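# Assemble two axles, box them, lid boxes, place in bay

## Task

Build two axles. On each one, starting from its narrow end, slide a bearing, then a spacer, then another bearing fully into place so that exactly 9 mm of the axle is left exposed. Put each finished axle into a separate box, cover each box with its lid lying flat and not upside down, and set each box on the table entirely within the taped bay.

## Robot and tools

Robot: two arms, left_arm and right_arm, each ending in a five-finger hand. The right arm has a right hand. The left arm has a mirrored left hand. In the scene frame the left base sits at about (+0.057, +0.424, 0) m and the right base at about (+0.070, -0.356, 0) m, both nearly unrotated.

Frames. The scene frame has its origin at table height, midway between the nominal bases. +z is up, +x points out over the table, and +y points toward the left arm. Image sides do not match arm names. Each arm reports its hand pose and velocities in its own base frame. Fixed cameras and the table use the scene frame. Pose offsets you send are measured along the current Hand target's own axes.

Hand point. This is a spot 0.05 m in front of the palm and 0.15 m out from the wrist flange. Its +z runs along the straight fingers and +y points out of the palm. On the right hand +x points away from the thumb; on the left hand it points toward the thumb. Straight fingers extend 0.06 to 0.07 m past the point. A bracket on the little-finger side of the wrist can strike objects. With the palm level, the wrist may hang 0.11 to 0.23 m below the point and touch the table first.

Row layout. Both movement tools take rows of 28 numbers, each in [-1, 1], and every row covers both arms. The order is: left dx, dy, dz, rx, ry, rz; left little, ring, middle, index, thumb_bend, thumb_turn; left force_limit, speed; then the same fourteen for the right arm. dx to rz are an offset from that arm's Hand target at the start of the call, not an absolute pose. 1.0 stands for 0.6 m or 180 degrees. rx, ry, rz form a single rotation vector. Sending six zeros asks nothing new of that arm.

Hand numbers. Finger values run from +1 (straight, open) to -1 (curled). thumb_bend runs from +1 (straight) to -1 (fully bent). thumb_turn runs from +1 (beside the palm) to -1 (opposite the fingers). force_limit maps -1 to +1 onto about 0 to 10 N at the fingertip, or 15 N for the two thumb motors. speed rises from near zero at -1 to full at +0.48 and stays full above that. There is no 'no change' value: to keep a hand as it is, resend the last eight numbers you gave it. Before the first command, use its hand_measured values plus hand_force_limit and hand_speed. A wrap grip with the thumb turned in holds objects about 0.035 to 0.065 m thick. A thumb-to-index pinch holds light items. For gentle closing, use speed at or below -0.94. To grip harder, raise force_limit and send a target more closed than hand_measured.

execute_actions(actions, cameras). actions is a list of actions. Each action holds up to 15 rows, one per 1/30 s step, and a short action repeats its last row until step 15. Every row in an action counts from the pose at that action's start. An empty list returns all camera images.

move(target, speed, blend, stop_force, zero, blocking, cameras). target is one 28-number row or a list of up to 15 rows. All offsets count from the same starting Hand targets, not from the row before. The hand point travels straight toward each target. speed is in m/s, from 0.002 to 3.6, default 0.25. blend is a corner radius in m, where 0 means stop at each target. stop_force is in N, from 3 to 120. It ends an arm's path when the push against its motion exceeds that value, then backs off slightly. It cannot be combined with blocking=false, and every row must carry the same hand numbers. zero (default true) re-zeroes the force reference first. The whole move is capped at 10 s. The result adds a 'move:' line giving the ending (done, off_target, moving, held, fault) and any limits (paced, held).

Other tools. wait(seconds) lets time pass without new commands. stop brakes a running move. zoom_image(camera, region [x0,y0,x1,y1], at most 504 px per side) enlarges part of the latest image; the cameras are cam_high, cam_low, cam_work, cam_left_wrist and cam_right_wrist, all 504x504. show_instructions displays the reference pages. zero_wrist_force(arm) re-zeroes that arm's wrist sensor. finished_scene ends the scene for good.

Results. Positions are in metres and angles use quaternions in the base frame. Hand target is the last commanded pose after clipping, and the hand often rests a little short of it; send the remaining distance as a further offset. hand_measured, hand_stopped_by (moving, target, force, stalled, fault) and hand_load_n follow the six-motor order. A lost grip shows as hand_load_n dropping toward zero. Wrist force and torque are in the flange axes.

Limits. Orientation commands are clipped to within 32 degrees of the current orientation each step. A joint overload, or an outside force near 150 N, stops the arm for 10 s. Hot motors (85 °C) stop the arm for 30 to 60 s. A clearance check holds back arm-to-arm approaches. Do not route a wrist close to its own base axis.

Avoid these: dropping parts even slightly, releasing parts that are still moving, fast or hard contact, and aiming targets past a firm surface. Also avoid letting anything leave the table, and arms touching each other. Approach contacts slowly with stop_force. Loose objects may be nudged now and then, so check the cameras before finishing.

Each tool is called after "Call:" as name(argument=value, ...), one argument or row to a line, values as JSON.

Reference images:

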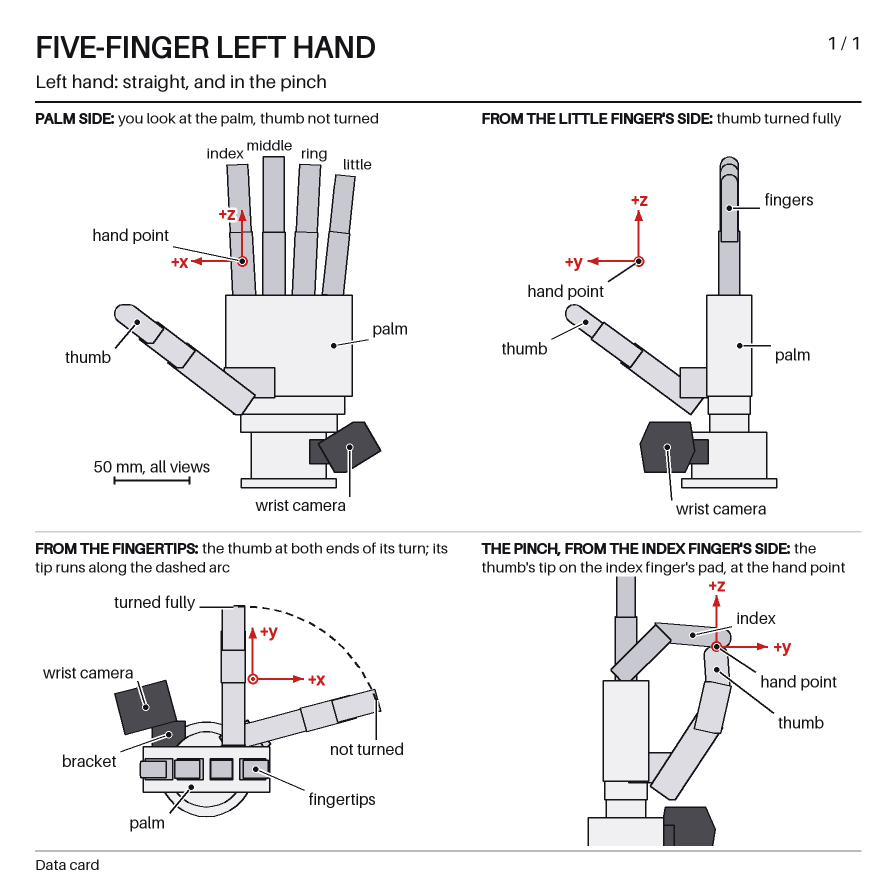

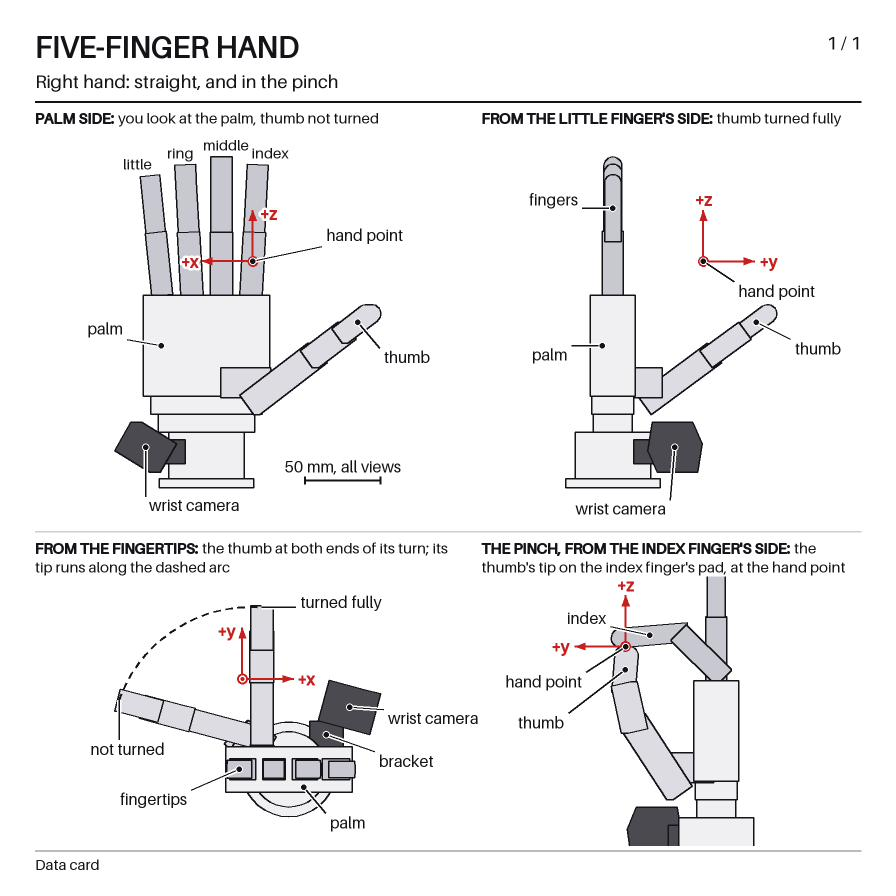

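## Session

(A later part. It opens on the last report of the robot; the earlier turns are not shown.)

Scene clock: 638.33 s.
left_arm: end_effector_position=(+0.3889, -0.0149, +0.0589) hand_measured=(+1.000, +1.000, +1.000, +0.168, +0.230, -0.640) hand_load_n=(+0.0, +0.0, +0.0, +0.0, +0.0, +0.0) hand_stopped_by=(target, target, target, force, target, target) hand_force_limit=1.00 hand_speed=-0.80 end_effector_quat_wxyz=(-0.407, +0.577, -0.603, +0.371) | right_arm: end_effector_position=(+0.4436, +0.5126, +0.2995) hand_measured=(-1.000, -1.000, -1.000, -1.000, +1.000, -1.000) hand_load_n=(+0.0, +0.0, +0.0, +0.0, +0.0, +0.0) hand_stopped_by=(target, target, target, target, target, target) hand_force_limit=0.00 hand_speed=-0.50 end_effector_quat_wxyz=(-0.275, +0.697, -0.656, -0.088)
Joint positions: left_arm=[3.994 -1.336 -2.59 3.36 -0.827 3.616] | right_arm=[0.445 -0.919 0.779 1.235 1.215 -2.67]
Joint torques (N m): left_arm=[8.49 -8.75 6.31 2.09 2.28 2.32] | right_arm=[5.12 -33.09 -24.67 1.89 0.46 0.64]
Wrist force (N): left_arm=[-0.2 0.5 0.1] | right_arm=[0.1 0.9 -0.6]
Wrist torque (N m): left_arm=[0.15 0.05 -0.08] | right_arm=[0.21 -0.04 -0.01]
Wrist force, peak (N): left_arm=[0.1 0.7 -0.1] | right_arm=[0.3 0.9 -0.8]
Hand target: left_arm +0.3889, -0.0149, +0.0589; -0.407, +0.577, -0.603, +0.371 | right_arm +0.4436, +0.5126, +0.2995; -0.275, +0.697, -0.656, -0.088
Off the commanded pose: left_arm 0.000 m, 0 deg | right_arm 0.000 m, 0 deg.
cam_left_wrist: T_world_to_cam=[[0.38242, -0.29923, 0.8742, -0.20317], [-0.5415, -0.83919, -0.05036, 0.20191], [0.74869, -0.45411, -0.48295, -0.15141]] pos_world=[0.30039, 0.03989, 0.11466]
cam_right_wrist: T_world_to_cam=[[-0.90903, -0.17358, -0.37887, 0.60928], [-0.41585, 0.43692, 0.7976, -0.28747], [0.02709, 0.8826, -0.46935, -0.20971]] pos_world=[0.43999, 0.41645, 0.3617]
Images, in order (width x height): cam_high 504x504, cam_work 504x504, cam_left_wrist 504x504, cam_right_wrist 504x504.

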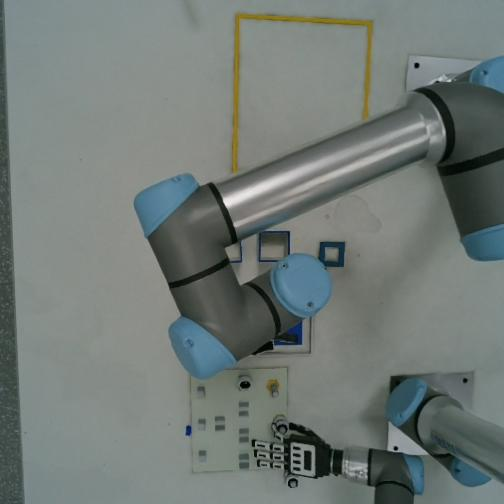

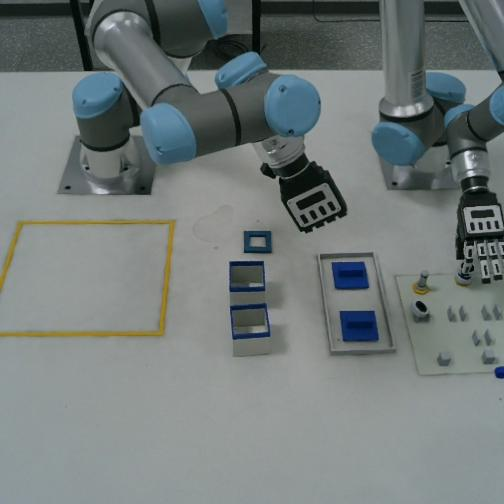

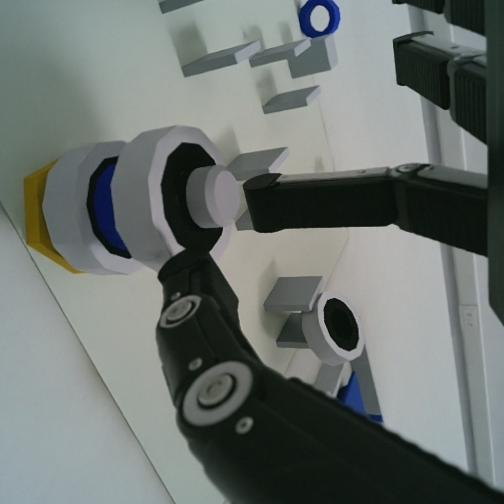

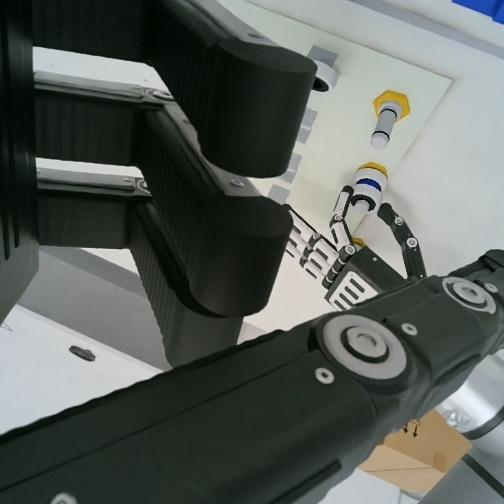

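Call:
move(
  target=[
    [-0.0003,-0.0046,-0.0020,0,0,0,1,1,1,0.35,0.23,-0.64,1.0,-0.3,0,0,0,0,0,0,-1,-1,-1,-1,1,-1,0,-0.5],
    [-0.0156,-0.0029,-0.0034,0,0,0,1,1,1,0.35,0.23,-0.64,1.0,-0.3,0,0,0,0,0,0,-1,-1,-1,-1,1,-1,0,-0.5],
  ],
  speed=0.1,
)

Call:
move(
  target=[0.0026,0.0388,0.0167,0,0,0,1,1,1,0.35,0.23,-0.64,1.0,-0.3,0,0,0,0,0,0,-1,-1,-1,-1,1,-1,0,-0.5],
  speed=0.04,
  stop_force=6,
  cameras=["cam_left_wrist","cam_right_wrist"],
)

Call:
zoom_image(
  camera="cam_right_wrist",
  region=[310, 135, 410, 235],
)

Scene clock: 641.63 s.
left_arm: end_effector_position=(+0.3877, -0.0057, +0.0619) hand_measured=(+1.000, +1.000, +1.000, +0.350, +0.230, -0.640) hand_load_n=(+0.0, +0.0, -0.5, +0.0, +0.0, +0.0) hand_stopped_by=(target, target, target, target, target, target) hand_force_limit=1.00 hand_speed=-0.30 end_effector_quat_wxyz=(-0.407, +0.577, -0.603, +0.371) | right_arm: end_effector_position=(+0.4436, +0.5126, +0.2995) hand_measured=(-1.000, -1.000, -1.000, -1.000, +1.000, -1.000) hand_load_n=(+0.0, +0.0, +0.0, +0.0, +0.0, +0.0) hand_stopped_by=(target, target, target, target, target, target) hand_force_limit=0.00 hand_speed=-0.50 end_effector_quat_wxyz=(-0.275, +0.697, -0.656, -0.088)
Joint positions: left_arm=[4.048 -1.336 -2.585 3.327 -0.782 3.657] | right_arm=[0.445 -0.919 0.779 1.235 1.215 -2.67]
Joint torques (N m): left_arm=[4.35 20.1 8.24 1.95 0.73 -0.72] | right_arm=[5.38 -31.94 -24.77 1.97 0.64 0.27]
Wrist force (N): left_arm=[0.0 0.3 0.0] | right_arm=[0.3 1.0 -1.0]
Wrist torque (N m): left_arm=[0.11 0.02 -0.05] | right_arm=[0.25 -0.05 0.00]
Wrist force, peak (N): left_arm=[0.0 1.1 0.5] | right_arm=[0.3 1.0 -1.0]
Hand target: left_arm +0.3877, -0.0057, +0.0619; -0.407, +0.577, -0.603, +0.371 | right_arm +0.4436, +0.5126, +0.2995; -0.275, +0.697, -0.656, -0.088
Off the commanded pose: left_arm 0.000 m, 0 deg | right_arm 0.000 m, 0 deg.
move: done

Scene clock: 643.30 s.
left_arm: end_effector_position=(+0.3877, -0.0057, +0.0365) hand_measured=(+1.000, +1.000, +1.000, +0.350, +0.230, -0.640) hand_load_n=(+0.0, +0.0, +0.0, -0.5, +0.0, +0.0) hand_stopped_by=(target, target, target, target, target, target) hand_force_limit=1.00 hand_speed=-0.30 end_effector_quat_wxyz=(-0.407, +0.577, -0.603, +0.371) | right_arm: end_effector_position=(+0.4436, +0.5126, +0.2995) hand_measured=(-1.000, -1.000, -1.000, -1.000, +1.000, -1.000) hand_load_n=(+0.0, +0.0, +0.0, +0.0, +0.0, +0.0) hand_stopped_by=(target, target, target, target, target, target) hand_force_limit=0.00 hand_speed=-0.50 end_effector_quat_wxyz=(-0.275, +0.697, -0.656, -0.088)
Joint positions: left_arm=[4.049 -1.423 -2.622 3.451 -0.782 3.657] | right_arm=[0.445 -0.919 0.779 1.235 1.215 -2.67]
Joint torques (N m): left_arm=[-8.6 20.93 19.4 -2.87 -0.33 -1.74] | right_arm=[4.4 -32.4 -24.67 1.66 0.67 0.45]
Wrist force (N): left_arm=[0.1 0.3 0.0] | right_arm=[0.4 0.6 -0.8]
Wrist torque (N m): left_arm=[0.11 0.01 -0.09] | right_arm=[0.19 -0.08 0.00]
Wrist force, peak (N): left_arm=[0.0 0.8 0.2] | right_arm=[0.2 1.1 -0.8]
Hand target: left_arm +0.3877, -0.0057, +0.0365; -0.407, +0.577, -0.603, +0.371 | right_arm +0.4436, +0.5126, +0.2995; -0.275, +0.697, -0.656, -0.088
Off the commanded pose: left_arm 0.000 m, 0 deg | right_arm 0.000 m, 0 deg.
move: done
cam_left_wrist: T_world_to_cam=[[0.38242, -0.29923, 0.8742, -0.18035], [-0.5415, -0.83919, -0.05036, 0.20794], [0.74869, -0.45411, -0.48295, -0.1571]] pos_world=[0.29919, 0.04919, 0.09226]
cam_right_wrist: T_world_to_cam=[[-0.90903, -0.17358, -0.37887, 0.60928], [-0.41585, 0.43692, 0.7976, -0.28747], [0.02709, 0.8826, -0.46935, -0.20971]] pos_world=[0.43999, 0.41645, 0.3617]

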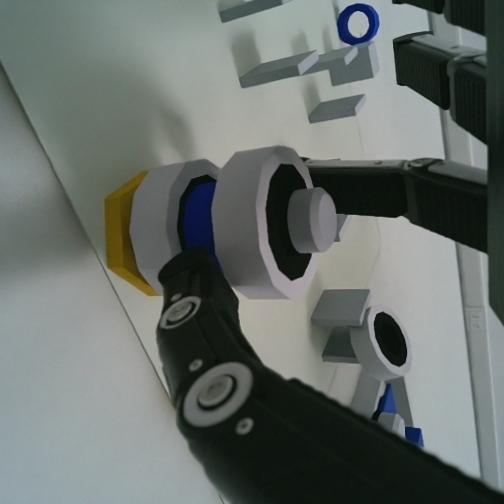

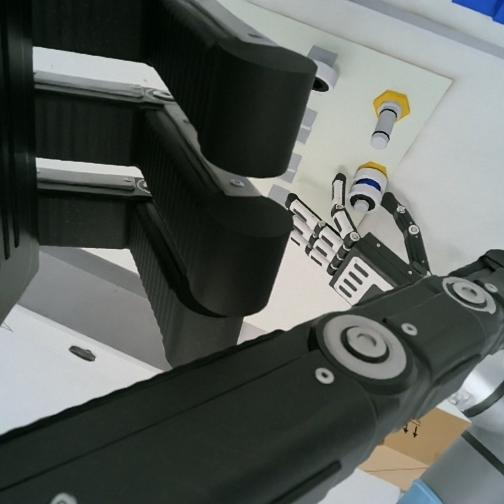

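Scaled by 5.040 from the camera's image (finer frame: 720x720).

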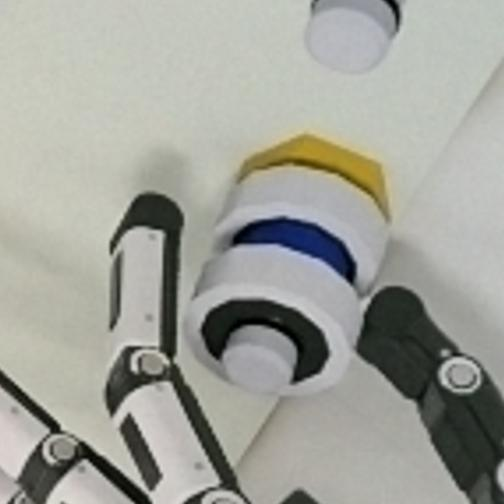

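Call:
move(
  target=[
    [0,-0.0038,0.0087,0,0,0,1,1,1,0.35,0.23,-0.64,1.0,-0.3,0,0,0,0,0,0,-1,-1,-1,-1,1,-1,0,-0.5],
    [0,-0.0038,0.0087,0,0,0,1,1,1,-0.1,0.23,-0.64,0.3,-0.8,0,0,0,0,0,0,-1,-1,-1,-1,1,-1,0,-0.5],
  ],
  speed=0.03,
  cameras=["cam_left_wrist","cam_right_wrist"],
)

Call:
zoom_image(
  camera="cam_right_wrist",
  region=[310, 135, 410, 235],
)

Scene clock: 644.63 s.
left_arm: end_effector_position=(+0.3934, -0.0057, +0.0365) hand_measured=(+1.000, +1.000, +1.000, +0.132, +0.230, -0.640) hand_load_n=(+0.0, +0.0, +0.0, +1.0, +2.5, +0.0) hand_stopped_by=(target, target, target, force, target, target) hand_force_limit=0.30 hand_speed=-0.80 end_effector_quat_wxyz=(-0.407, +0.577, -0.603, +0.371) | right_arm: end_effector_position=(+0.4436, +0.5126, +0.2995) hand_measured=(-1.000, -1.000, -1.000, -1.000, +1.000, -1.000) hand_load_n=(+0.0, +0.0, +0.0, +0.0, +0.0, +0.0) hand_stopped_by=(target, target, target, target, target, target) hand_force_limit=0.00 hand_speed=-0.50 end_effector_quat_wxyz=(-0.275, +0.697, -0.656, -0.088)
Joint positions: left_arm=[4.014 -1.438 -2.606 3.469 -0.81 3.63] | right_arm=[0.445 -0.919 0.779 1.235 1.215 -2.67]
Joint torques (N m): left_arm=[8.09 21.76 6.56 -1.64 2.23 2.1] | right_arm=[4.93 -31.97 -24.18 1.67 0.42 0.35]
Wrist force (N): left_arm=[-0.1 2.2 0.8] | right_arm=[0.0 0.9 -0.4]
Wrist torque (N m): left_arm=[0.17 0.06 -0.26] | right_arm=[0.21 -0.02 -0.01]
Wrist force, peak (N): left_arm=[0.0 2.6 0.9] | right_arm=[0.5 1.1 -0.7]
Hand target: left_arm +0.3934, -0.0057, +0.0365; -0.407, +0.577, -0.603, +0.371 | right_arm +0.4436, +0.5126, +0.2995; -0.275, +0.697, -0.656, -0.088
Off the commanded pose: left_arm 0.000 m, 0 deg | right_arm 0.000 m, 0 deg.
move: done
cam_left_wrist: T_world_to_cam=[[0.38249, -0.29917, 0.87418, -0.18258], [-0.54151, -0.83919, -0.05026, 0.21094], [0.74865, -0.45415, -0.48299, -0.1614]] pos_world=[0.30489, 0.04909, 0.09226]
cam_right_wrist: T_world_to_cam=[[-0.90903, -0.17358, -0.37887, 0.60928], [-0.41585, 0.43692, 0.7976, -0.28747], [0.02709, 0.8826, -0.46935, -0.20971]] pos_world=[0.43999, 0.41645, 0.3617]

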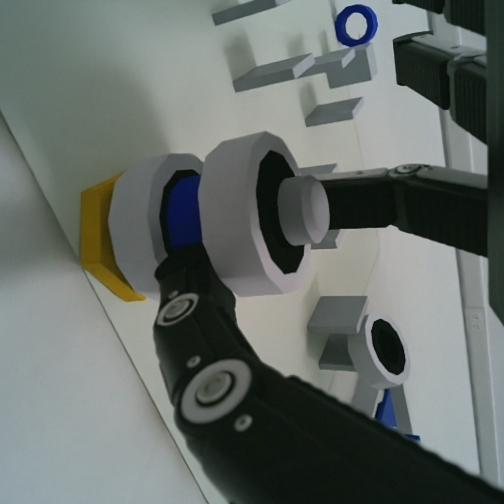

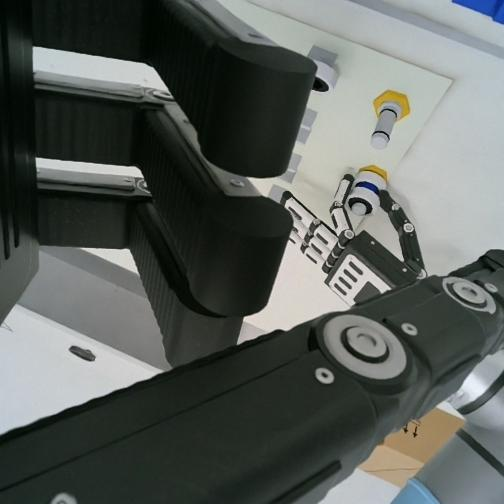

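Scaled by 5.040 from the camera's image (finer frame: 720x720).

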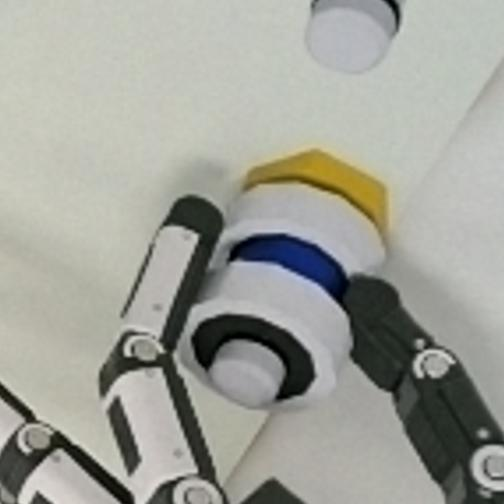

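Call:
move(
  target=[
    [0,0,0,0,0,0,1,1,1,-0.15,0.23,-0.64,0.6,-0.8,0,0,0,0,0,0,-1,-1,-1,-1,1,-1,0,-0.5],
    [-0.0010,-0.0153,-0.0066,0,0,0,1,1,1,-0.15,0.23,-0.64,0.6,-0.8,0,0,0,0,0,0,-1,-1,-1,-1,1,-1,0,-0.5],
  ],
  speed=0.03,
  cameras=["cam_left_wrist","cam_right_wrist"],
)

Call:
zoom_image(
  camera="cam_right_wrist",
  region=[310, 135, 410, 235],
)

Scene clock: 646.10 s.
left_arm: end_effector_position=(+0.3934, -0.0057, +0.0467) hand_measured=(+1.000, +1.000, +1.000, +0.080, +0.232, -0.640) hand_load_n=(+0.0, +0.0, +0.0, +8.0, +8.5, +0.0) hand_stopped_by=(target, target, target, force, target, target) hand_force_limit=0.60 hand_speed=-0.80 end_effector_quat_wxyz=(-0.407, +0.577, -0.603, +0.371) | right_arm: end_effector_position=(+0.4436, +0.5126, +0.2995) hand_measured=(-1.000, -1.000, -1.000, -1.000, +1.000, -1.000) hand_load_n=(+0.0, +0.0, +0.0, +0.0, +0.0, +0.0) hand_stopped_by=(target, target, target, target, target, target) hand_force_limit=0.00 hand_speed=-0.50 end_effector_quat_wxyz=(-0.275, +0.697, -0.656, -0.088)
Joint positions: left_arm=[4.014 -1.403 -2.592 3.42 -0.811 3.63] | right_arm=[0.445 -0.919 0.779 1.235 1.215 -2.67]
Joint torques (N m): left_arm=[6.24 -4.83 6.92 2.33 2.33 1.91] | right_arm=[5.02 -32.45 -24.92 1.59 0.48 0.33]
Wrist force (N): left_arm=[0.2 3.0 1.0] | right_arm=[0.1 0.8 -0.7]
Wrist torque (N m): left_arm=[0.25 0.01 -0.24] | right_arm=[0.21 -0.02 -0.01]
Wrist force, peak (N): left_arm=[0.1 3.4 1.1] | right_arm=[0.2 0.8 -1.2]
Hand target: left_arm +0.3934, -0.0057, +0.0466; -0.407, +0.577, -0.603, +0.371 | right_arm +0.4436, +0.5126, +0.2995; -0.275, +0.697, -0.656, -0.088
Off the commanded pose: left_arm 0.000 m, 0 deg | right_arm 0.000 m, 0 deg.
move: done
cam_left_wrist: T_world_to_cam=[[0.38228, -0.29935, 0.87421, -0.19144], [-0.5415, -0.83918, -0.05056, 0.21161], [0.74876, -0.45406, -0.4829, -0.15655]] pos_world=[0.30499, 0.04919, 0.10246]
cam_right_wrist: T_world_to_cam=[[-0.90903, -0.17358, -0.37887, 0.60928], [-0.41585, 0.43692, 0.7976, -0.28747], [0.02709, 0.8826, -0.46935, -0.20971]] pos_world=[0.43999, 0.41645, 0.3617]

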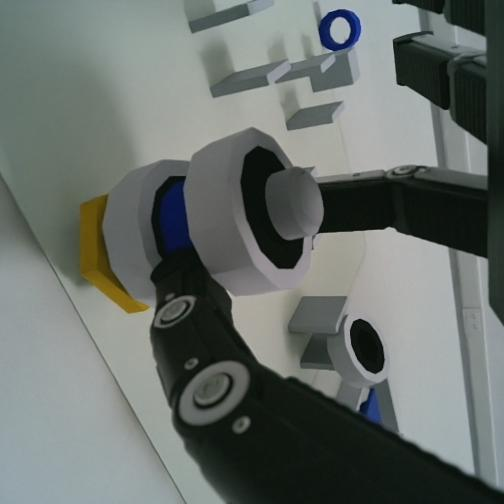

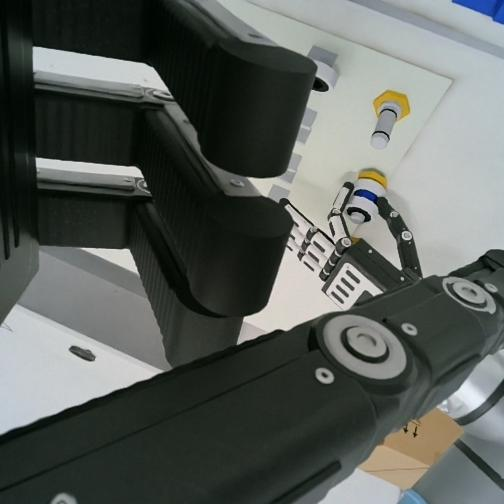

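Scaled by 5.040 from the camera's image (finer frame: 720x720).

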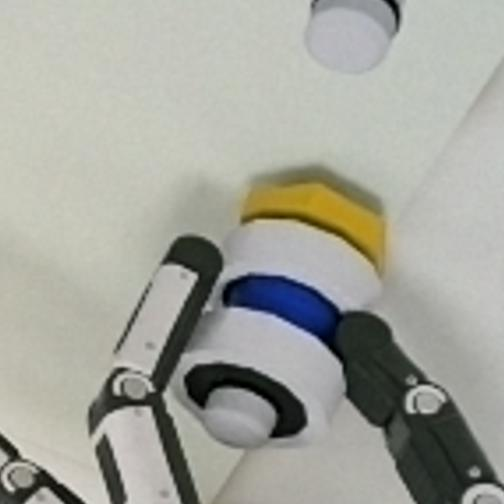

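Call:
zoom_image(
  camera="cam_right_wrist",
  region=[335, 165, 395, 225],
)

Call:
zoom_image(
  camera="cam_left_wrist",
  region=[70, 110, 370, 350],
)

Scaled by 8.400 from the camera's image (finer frame: 720x720).

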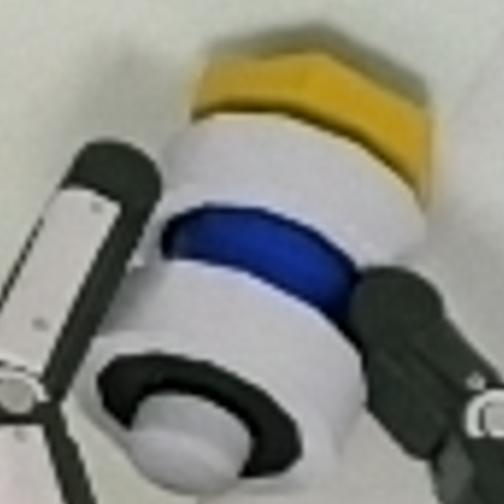

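Scaled by 1.680 from the camera's image (finer frame: 720x720).

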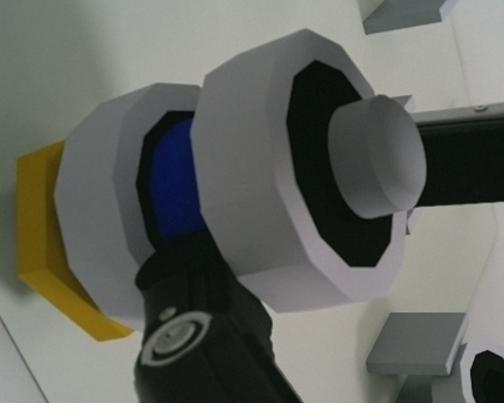

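Call:
move(
  target=[
    [0.0010,0.0154,0.0066,0,0,0,1,1,1,-0.15,0.23,-0.64,0.6,-0.8,0,0,0,0,0,0,-1,-1,-1,-1,1,-1,0,-0.5],
    [0.0010,0.0154,0.0066,0,0,0,1,1,1,0.35,0.23,-0.64,0.6,-0.5,0,0,0,0,0,0,-1,-1,-1,-1,1,-1,0,-0.5],
    [0.0010,0.0194,-0.0026,0,0,0,1,1,1,0.35,0.23,-0.64,0.6,-0.5,0,0,0,0,0,0,-1,-1,-1,-1,1,-1,0,-0.5],
    [-0.0181,0.0205,-0.0021,0,0,0,1,1,1,0.35,0.23,-0.64,0.6,-0.5,0,0,0,0,0,0,-1,-1,-1,-1,1,-1,0,-0.5],
  ],
  speed=0.04,
  cameras=["cam_left_wrist","cam_right_wrist"],
)

Call:
zoom_image(
  camera="cam_right_wrist",
  region=[310, 135, 410, 235],
)

Call:
zoom_image(
  camera="cam_left_wrist",
  region=[70, 110, 370, 350],
)

Scene clock: 653.80 s.
left_arm: end_effector_position=(+0.3874, +0.0058, +0.0364) hand_measured=(+1.000, +1.000, +1.000, +0.350, +0.230, -0.640) hand_load_n=(+0.0, +0.0, +0.0, +0.0, +0.0, +0.0) hand_stopped_by=(target, target, target, target, target, target) hand_force_limit=0.60 hand_speed=-0.50 end_effector_quat_wxyz=(-0.407, +0.577, -0.603, +0.371) | right_arm: end_effector_position=(+0.4436, +0.5126, +0.2995) hand_measured=(-1.000, -1.000, -1.000, -1.000, +1.000, -1.000) hand_load_n=(+0.0, +0.0, +0.0, +0.0, +0.0, +0.0) hand_stopped_by=(target, target, target, target, target, target) hand_force_limit=0.00 hand_speed=-0.50 end_effector_quat_wxyz=(-0.275, +0.697, -0.656, -0.088)
Joint positions: left_arm=[4.105 -1.443 -2.615 3.429 -0.735 3.704] | right_arm=[0.445 -0.919 0.779 1.235 1.215 -2.67]
Joint torques (N m): left_arm=[-7.3 22.29 4.38 1.72 -0.8 -1.92] | right_arm=[5.35 -32.28 -23.49 1.81 0.52 0.19]
Wrist force (N): left_arm=[-0.1 -0.2 0.1] | right_arm=[0.4 0.5 -0.8]
Wrist torque (N m): left_arm=[0.06 0.04 -0.04] | right_arm=[0.17 -0.07 0.00]
Wrist force, peak (N): left_arm=[-0.1 3.2 0.9] | right_arm=[0.4 0.9 -1.0]
Hand target: left_arm +0.3874, +0.0058, +0.0365; -0.407, +0.577, -0.603, +0.371 | right_arm +0.4436, +0.5126, +0.2995; -0.275, +0.697, -0.656, -0.088
Off the commanded pose: left_arm 0.000 m, 0 deg | right_arm 0.000 m, 0 deg.
move: done
cam_left_wrist: T_world_to_cam=[[0.38258, -0.29899, 0.87421, -0.17686], [-0.54149, -0.83922, -0.05004, 0.2174], [0.74861, -0.45423, -0.48297, -0.15163]] pos_world=[0.29889, 0.06069, 0.09226]
cam_right_wrist: T_world_to_cam=[[-0.90903, -0.17358, -0.37887, 0.60928], [-0.41585, 0.43692, 0.7976, -0.28747], [0.02709, 0.8826, -0.46935, -0.20971]] pos_world=[0.43999, 0.41645, 0.3617]

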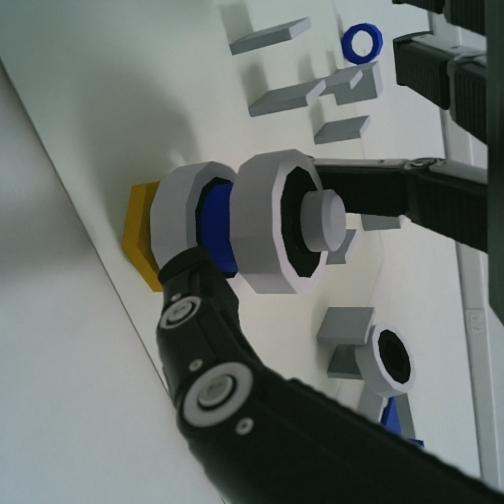

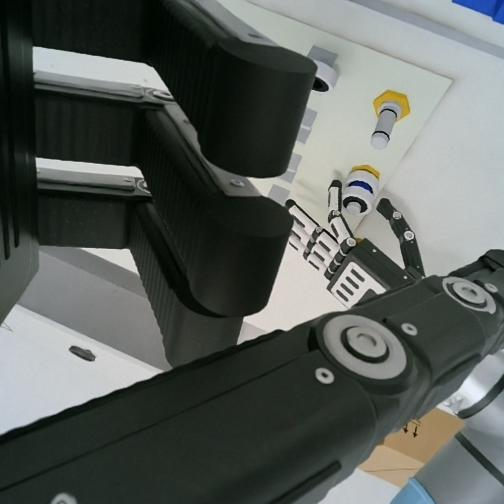

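Scaled by 5.040 from the camera's image (finer frame: 720x720).

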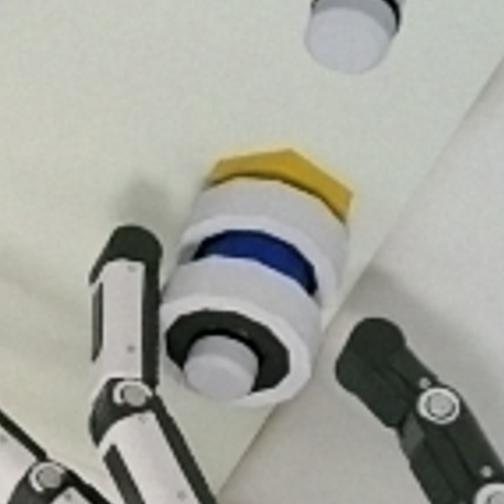

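Scaled by 1.680 from the camera's image (finer frame: 720x720).

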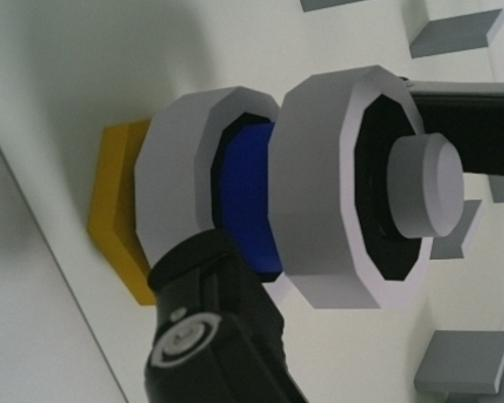

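Call:
move(
  target=[
    [0,-0.0069,0.0161,0,0,0,1,1,1,0.35,0.23,-0.64,0.6,-0.5,0,0,0,0,0,0,-1,-1,-1,-1,1,-1,0,-0.5],
    [0,-0.0069,0.0161,0,0,0,1,1,1,-0.1,0.23,-0.64,-0.6,-0.85,0,0,0,0,0,0,-1,-1,-1,-1,1,-1,0,-0.5],
  ],
  speed=0.04,
  cameras=["cam_left_wrist","cam_right_wrist"],
)

Call:
zoom_image(
  camera="cam_right_wrist",
  region=[310, 135, 410, 235],
)

Call:
zoom_image(
  camera="cam_left_wrist",
  region=[70, 110, 370, 350],
)

Scene clock: 656.17 s.
left_arm: end_effector_position=(+0.3979, +0.0058, +0.0364) hand_measured=(+1.000, +1.000, +1.000, +0.212, +0.230, -0.640) hand_load_n=(+0.0, +0.0, +0.0, +1.5, +3.0, +0.0) hand_stopped_by=(target, target, target, force, target, target) hand_force_limit=-0.60 hand_speed=-0.85 end_effector_quat_wxyz=(-0.407, +0.577, -0.603, +0.371) | right_arm: end_effector_position=(+0.4436, +0.5126, +0.2995) hand_measured=(-1.000, -1.000, -1.000, -1.000, +1.000, -1.000) hand_load_n=(+0.5, +0.0, +0.0, +0.0, +0.0, +0.0) hand_stopped_by=(target, target, target, target, target, target) hand_force_limit=0.00 hand_speed=-0.50 end_effector_quat_wxyz=(-0.275, +0.697, -0.656, -0.088)
Joint positions: left_arm=[4.042 -1.467 -2.586 3.464 -0.787 3.651] | right_arm=[0.445 -0.919 0.779 1.235 1.215 -2.67]
Joint torques (N m): left_arm=[8.1 23.59 4.88 -2.97 1.62 1.85] | right_arm=[4.19 -32.67 -23.36 1.72 0.54 0.1]
Wrist force (N): left_arm=[0.1 1.4 0.4] | right_arm=[0.6 0.9 -0.5]
Wrist torque (N m): left_arm=[0.14 0.02 -0.24] | right_arm=[0.21 -0.11 0.02]
Wrist force, peak (N): left_arm=[0.0 1.7 0.4] | right_arm=[0.1 0.9 -0.9]
Hand target: left_arm +0.3979, +0.0058, +0.0364; -0.407, +0.577, -0.603, +0.371 | right_arm +0.4436, +0.5126, +0.2995; -0.275, +0.697, -0.656, -0.088
Off the commanded pose: left_arm 0.000 m, 0 deg | right_arm 0.000 m, 0 deg.
move: done
cam_left_wrist: T_world_to_cam=[[0.38245, -0.29924, 0.87418, -0.18085], [-0.54154, -0.83917, -0.05034, 0.22304], [0.74865, -0.45415, -0.48299, -0.15955]] pos_world=[0.30939, 0.06059, 0.09226]
cam_right_wrist: T_world_to_cam=[[-0.90903, -0.17358, -0.37887, 0.60928], [-0.41585, 0.43692, 0.7976, -0.28747], [0.02709, 0.8826, -0.46935, -0.20971]] pos_world=[0.43999, 0.41645, 0.3617]

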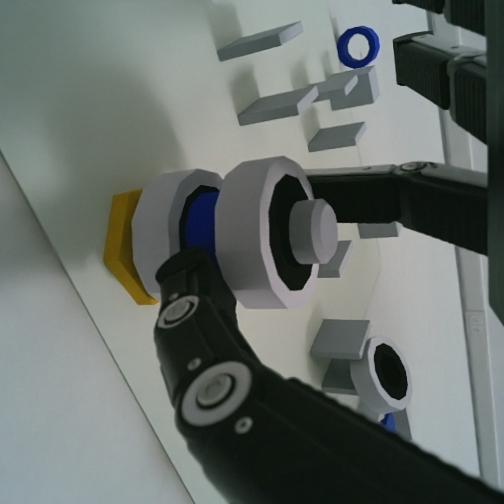

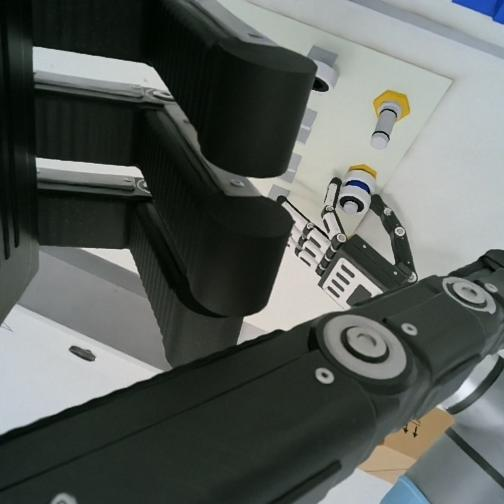

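Scaled by 5.040 from the camera's image (finer frame: 720x720).

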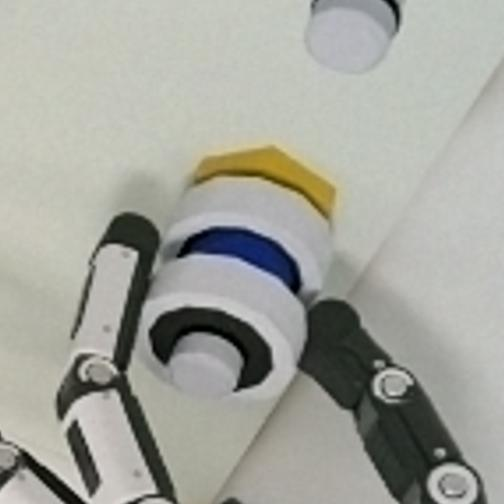

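Scaled by 1.680 from the camera's image (finer frame: 720x720).

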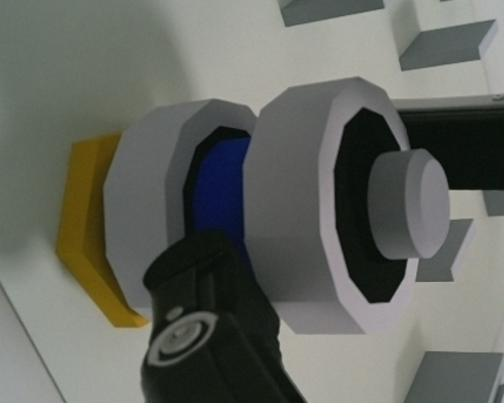

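Call:
move(
  target=[
    [0,0,0,0,0,0,1,1,1,-0.15,0.23,-0.64,0.3,-0.85,0,0,0,0,0,0,-1,-1,-1,-1,1,-1,0,-0.5],
    [-0.0010,-0.0153,-0.0066,0,0,0,1,1,1,-0.15,0.23,-0.64,0.3,-0.85,0,0,0,0,0,0,-1,-1,-1,-1,1,-1,0,-0.5],
  ],
  speed=0.04,
  cameras=["cam_left_wrist","cam_right_wrist"],
)

Call:
zoom_image(
  camera="cam_right_wrist",
  region=[310, 135, 410, 235],
)

Call:
zoom_image(
  camera="cam_left_wrist",
  region=[70, 110, 370, 350],
)

Scene clock: 657.87 s.
left_arm: end_effector_position=(+0.3980, +0.0058, +0.0465) hand_measured=(+1.000, +1.000, +1.000, +0.090, +0.232, -0.640) hand_load_n=(+0.0, +0.0, +0.0, +8.5, +8.0, +0.0) hand_stopped_by=(target, target, target, force, target, target) hand_force_limit=0.30 hand_speed=-0.85 end_effector_quat_wxyz=(-0.407, +0.577, -0.603, +0.371) | right_arm: end_effector_position=(+0.4436, +0.5126, +0.2995) hand_measured=(-1.000, -1.000, -1.000, -1.000, +1.000, -1.000) hand_load_n=(+0.0, +0.0, +0.0, +0.0, +0.0, +0.0) hand_stopped_by=(target, target, target, target, target, target) hand_force_limit=0.00 hand_speed=-0.50 end_effector_quat_wxyz=(-0.275, +0.697, -0.656, -0.088)
Joint positions: left_arm=[4.042 -1.433 -2.573 3.416 -0.787 3.651] | right_arm=[0.445 -0.919 0.779 1.235 1.215 -2.67]
Joint torques (N m): left_arm=[8.36 -4.73 5.74 2.17 2.53 2.15] | right_arm=[4.89 -32.3 -24.77 1.53 0.43 0.21]
Wrist force (N): left_arm=[0.1 2.9 0.8] | right_arm=[0.1 0.8 -0.6]
Wrist torque (N m): left_arm=[0.23 0.03 -0.24] | right_arm=[0.20 -0.04 -0.01]
Wrist force, peak (N): left_arm=[0.2 3.3 0.8] | right_arm=[0.0 1.0 -1.0]
Hand target: left_arm +0.3979, +0.0057, +0.0465; -0.407, +0.577, -0.603, +0.371 | right_arm +0.4436, +0.5126, +0.2995; -0.275, +0.697, -0.656, -0.088
Off the commanded pose: left_arm 0.000 m, 0 deg | right_arm 0.000 m, 0 deg.
move: done
cam_left_wrist: T_world_to_cam=[[0.38235, -0.29939, 0.87417, -0.18967], [-0.5415, -0.83918, -0.05056, 0.22361], [0.74872, -0.45404, -0.48298, -0.15477]] pos_world=[0.30949, 0.06059, 0.10236]
cam_right_wrist: T_world_to_cam=[[-0.90903, -0.17358, -0.37887, 0.60928], [-0.41585, 0.43692, 0.7976, -0.28747], [0.02709, 0.8826, -0.46935, -0.20971]] pos_world=[0.43999, 0.41645, 0.3617]

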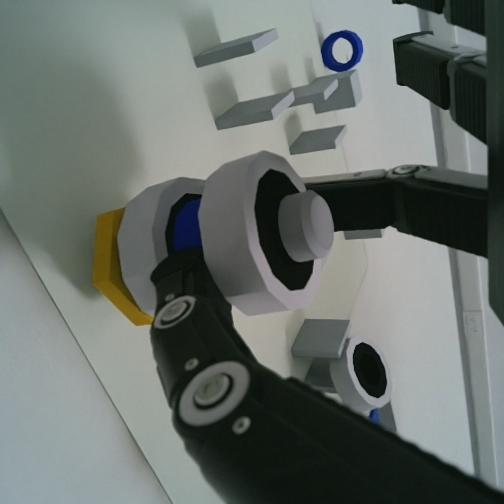

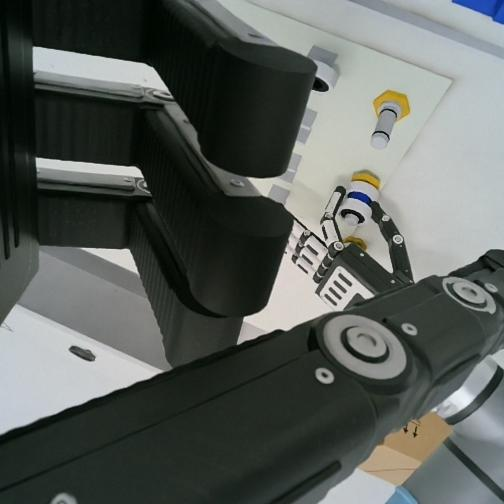

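Scaled by 5.040 from the camera's image (finer frame: 720x720).

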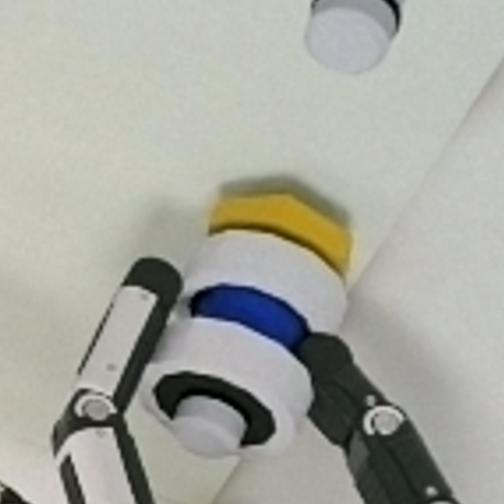

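Scaled by 1.680 from the camera's image (finer frame: 720x720).

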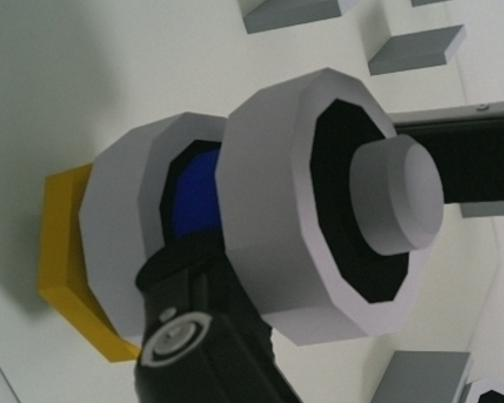

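Call:
move(
  target=[
    [-0.0095,-0.1429,-0.0616,0,0,0,1,1,1,-0.15,0.23,-0.64,0.3,-0.85,0.5487,-0.0457,-0.425,-0.0207,0.1605,-0.0397,-1,-1,-1,-1,1,-1,0,-0.5],
    [0.7698,-0.1799,-0.0539,0.0115,0.1732,0.0746,1,1,1,-0.15,0.23,-0.64,0.3,-0.85,0.5487,-0.0457,-0.425,-0.0207,0.1605,-0.0397,-1,-1,-1,-1,1,-1,0,-0.5],
  ],
  speed=[0.3,0.2],
  cameras=["cam_left_wrist","cam_high","cam_work","cam_low"],
)

Scene clock: 663.10 s.
left_arm: end_effector_position=(+0.4097, -0.4622, +0.1292) hand_measured=(+1.000, +1.000, +1.000, +0.090, +0.232, -0.640) hand_load_n=(+0.0, +0.0, +0.0, +8.5, +8.0, +0.0) hand_stopped_by=(target, target, target, force, target, target) hand_force_limit=0.30 hand_speed=-0.85 end_effector_quat_wxyz=(+0.280, -0.376, +0.746, -0.473) | right_arm: end_effector_position=(+0.4500, +0.0998, +0.3600) hand_measured=(-1.000, -1.000, -1.000, -1.000, +1.000, -1.000) hand_load_n=(+0.0, -0.5, +0.0, +0.0, +0.0, +0.0) hand_stopped_by=(target, target, target, target, target, target) hand_force_limit=0.00 hand_speed=-0.50 end_effector_quat_wxyz=(-0.085, +0.745, -0.657, +0.084)
Joint positions: left_arm=[2.55 -1.794 -1.883 3.271 -1.591 3.201] | right_arm=[-0.136 -1.205 0.996 1.545 1.523 -3.398]
Joint torques (N m): left_arm=[-3.77 36.9 23.6 3.37 1.48 1.66] | right_arm=[-6.79 -21.75 -10.19 2.22 1.6 -1.56]
Wrist force (N): left_arm=[0.2 2.9 0.7] | right_arm=[0.2 0.9 -1.1]
Wrist torque (N m): left_arm=[0.25 -0.01 -0.07] | right_arm=[0.24 0.00 -0.05]
Wrist force, peak (N): left_arm=[-2.2 3.0 1.0] | right_arm=[2.4 0.9 -1.1]
Hand target: left_arm +0.4097, -0.4623, +0.1293; +0.280, -0.376, +0.746, -0.473 | right_arm +0.4500, +0.0998, +0.3600; -0.085, +0.745, -0.657, +0.084
Off the commanded pose: left_arm 0.000 m, 0 deg | right_arm 0.000 m, 0 deg.
move: done
cam_left_wrist: T_world_to_cam=[[0.15076, -0.46247, 0.87372, -0.38688], [-0.91823, -0.39294, -0.04955, 0.20195], [0.36624, -0.7948, -0.48389, -0.33678]] pos_world=[0.3671, -0.36724, 0.18506]
Images, in order (width x height): cam_high 504x504, cam_low 504x504, cam_work 504x504, cam_left_wrist 504x504.

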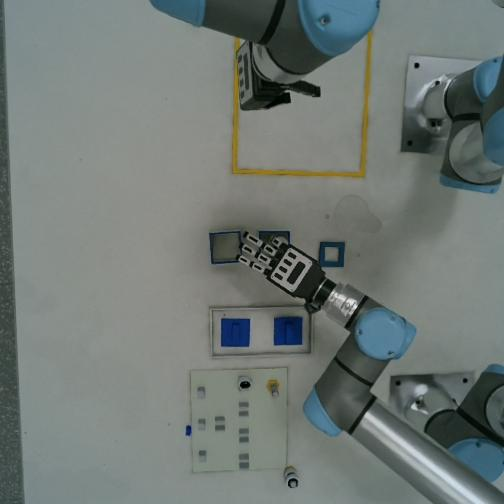

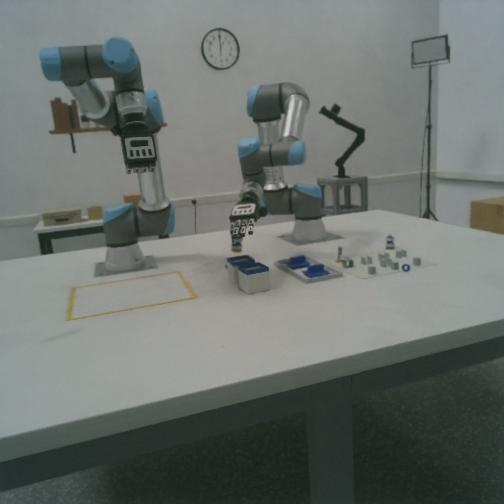

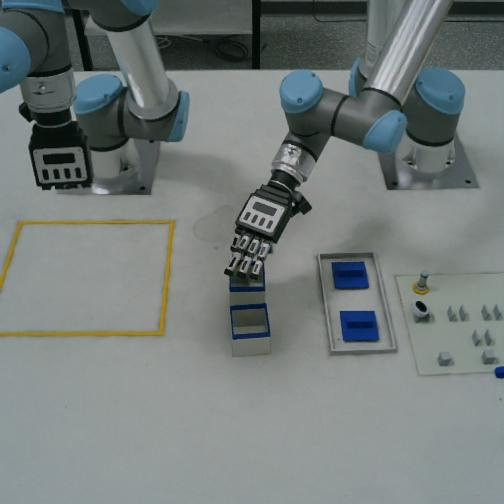

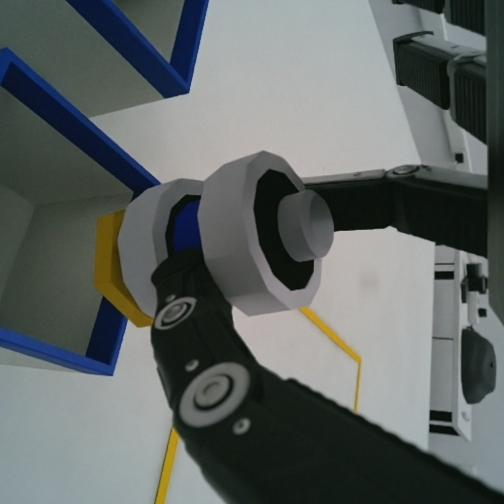

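Call:
move(
  target=[-0.0042,0.0203,0.0137,-0.1092,0.0300,0.0149,1,1,1,-0.15,0.23,-0.64,0.3,-0.85,0,0,0,0,0,0,-1,-1,-1,-1,1,-1,0,-0.5],
  speed=0.15,
  cameras=["cam_left_wrist","cam_high","cam_work"],
)

Call:
zoom_image(
  camera="cam_work",
  region=[200, 210, 300, 360],
)

Scene clock: 668.20 s.
left_arm: end_effector_position=(+0.4139, -0.4609, +0.1149) hand_measured=(+1.000, +1.000, +1.000, +0.090, +0.232, -0.640) hand_load_n=(+0.0, +0.0, +0.0, +9.0, +8.0, +0.0) hand_stopped_by=(target, target, target, force, target, target) hand_force_limit=0.30 hand_speed=-0.85 end_effector_quat_wxyz=(+0.188, -0.378, +0.837, -0.349) | right_arm: end_effector_position=(+0.4500, +0.0998, +0.3600) hand_measured=(-1.000, -1.000, -1.000, -1.000, +1.000, -1.000) hand_load_n=(+0.0, +0.0, +0.0, +0.0, +0.0, +0.0) hand_stopped_by=(target, target, target, target, target, target) hand_force_limit=0.00 hand_speed=-0.50 end_effector_quat_wxyz=(-0.085, +0.745, -0.657, +0.084)
Joint positions: left_arm=[2.586 -1.969 -1.566 2.777 -1.5 3.277] | right_arm=[-0.136 -1.205 0.996 1.546 1.523 -3.398]
Joint torques (N m): left_arm=[-6.05 53.96 20.5 -0.63 -1.23 -2.06] | right_arm=[-6.93 -20.86 -9.46 2.43 1.66 -1.46]
Wrist force (N): left_arm=[-0.1 2.1 1.7] | right_arm=[0.3 0.5 -0.7]
Wrist torque (N m): left_arm=[0.14 0.05 -0.17] | right_arm=[0.16 -0.02 -0.05]
Wrist force, peak (N): left_arm=[0.2 3.3 0.8] | right_arm=[0.6 1.0 -1.1]
Hand target: left_arm +0.4139, -0.4610, +0.1150; +0.188, -0.378, +0.837, -0.349 | right_arm +0.4500, +0.0998, +0.3600; -0.085, +0.745, -0.657, +0.084
Off the commanded pose: left_arm 0.000 m, 0 deg | right_arm 0.000 m, 0 deg.
move: done
cam_left_wrist: T_world_to_cam=[[0.33007, -0.64152, 0.69246, -0.51042], [-0.93474, -0.32438, 0.14503, 0.22165], [0.13158, -0.69514, -0.70673, -0.17553]] pos_world=[0.39875, -0.37757, 0.19725]
Images, in order (width x height): cam_high 504x504, cam_work 504x504, cam_left_wrist 504x504.

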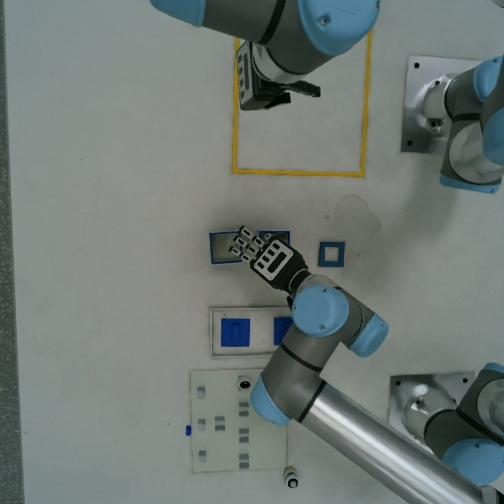

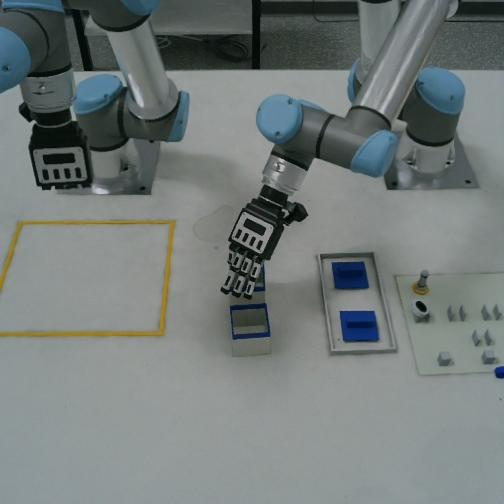

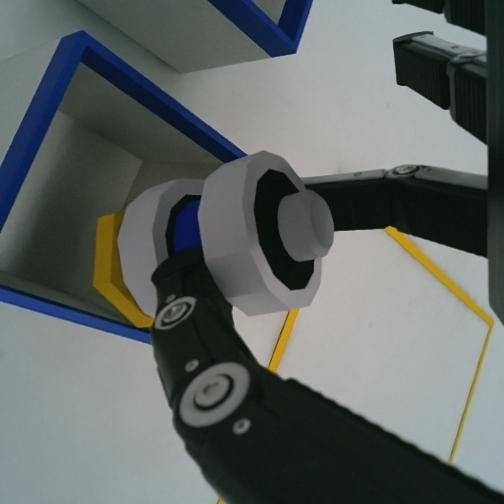

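Scaled by 3.360 from the camera's image (finer frame: 720x720).

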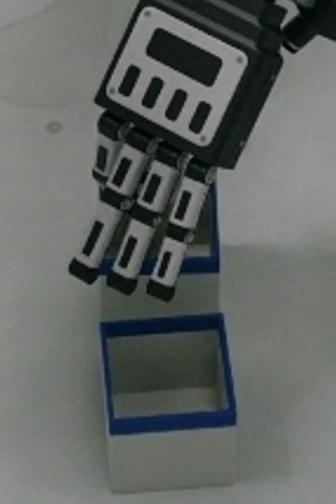

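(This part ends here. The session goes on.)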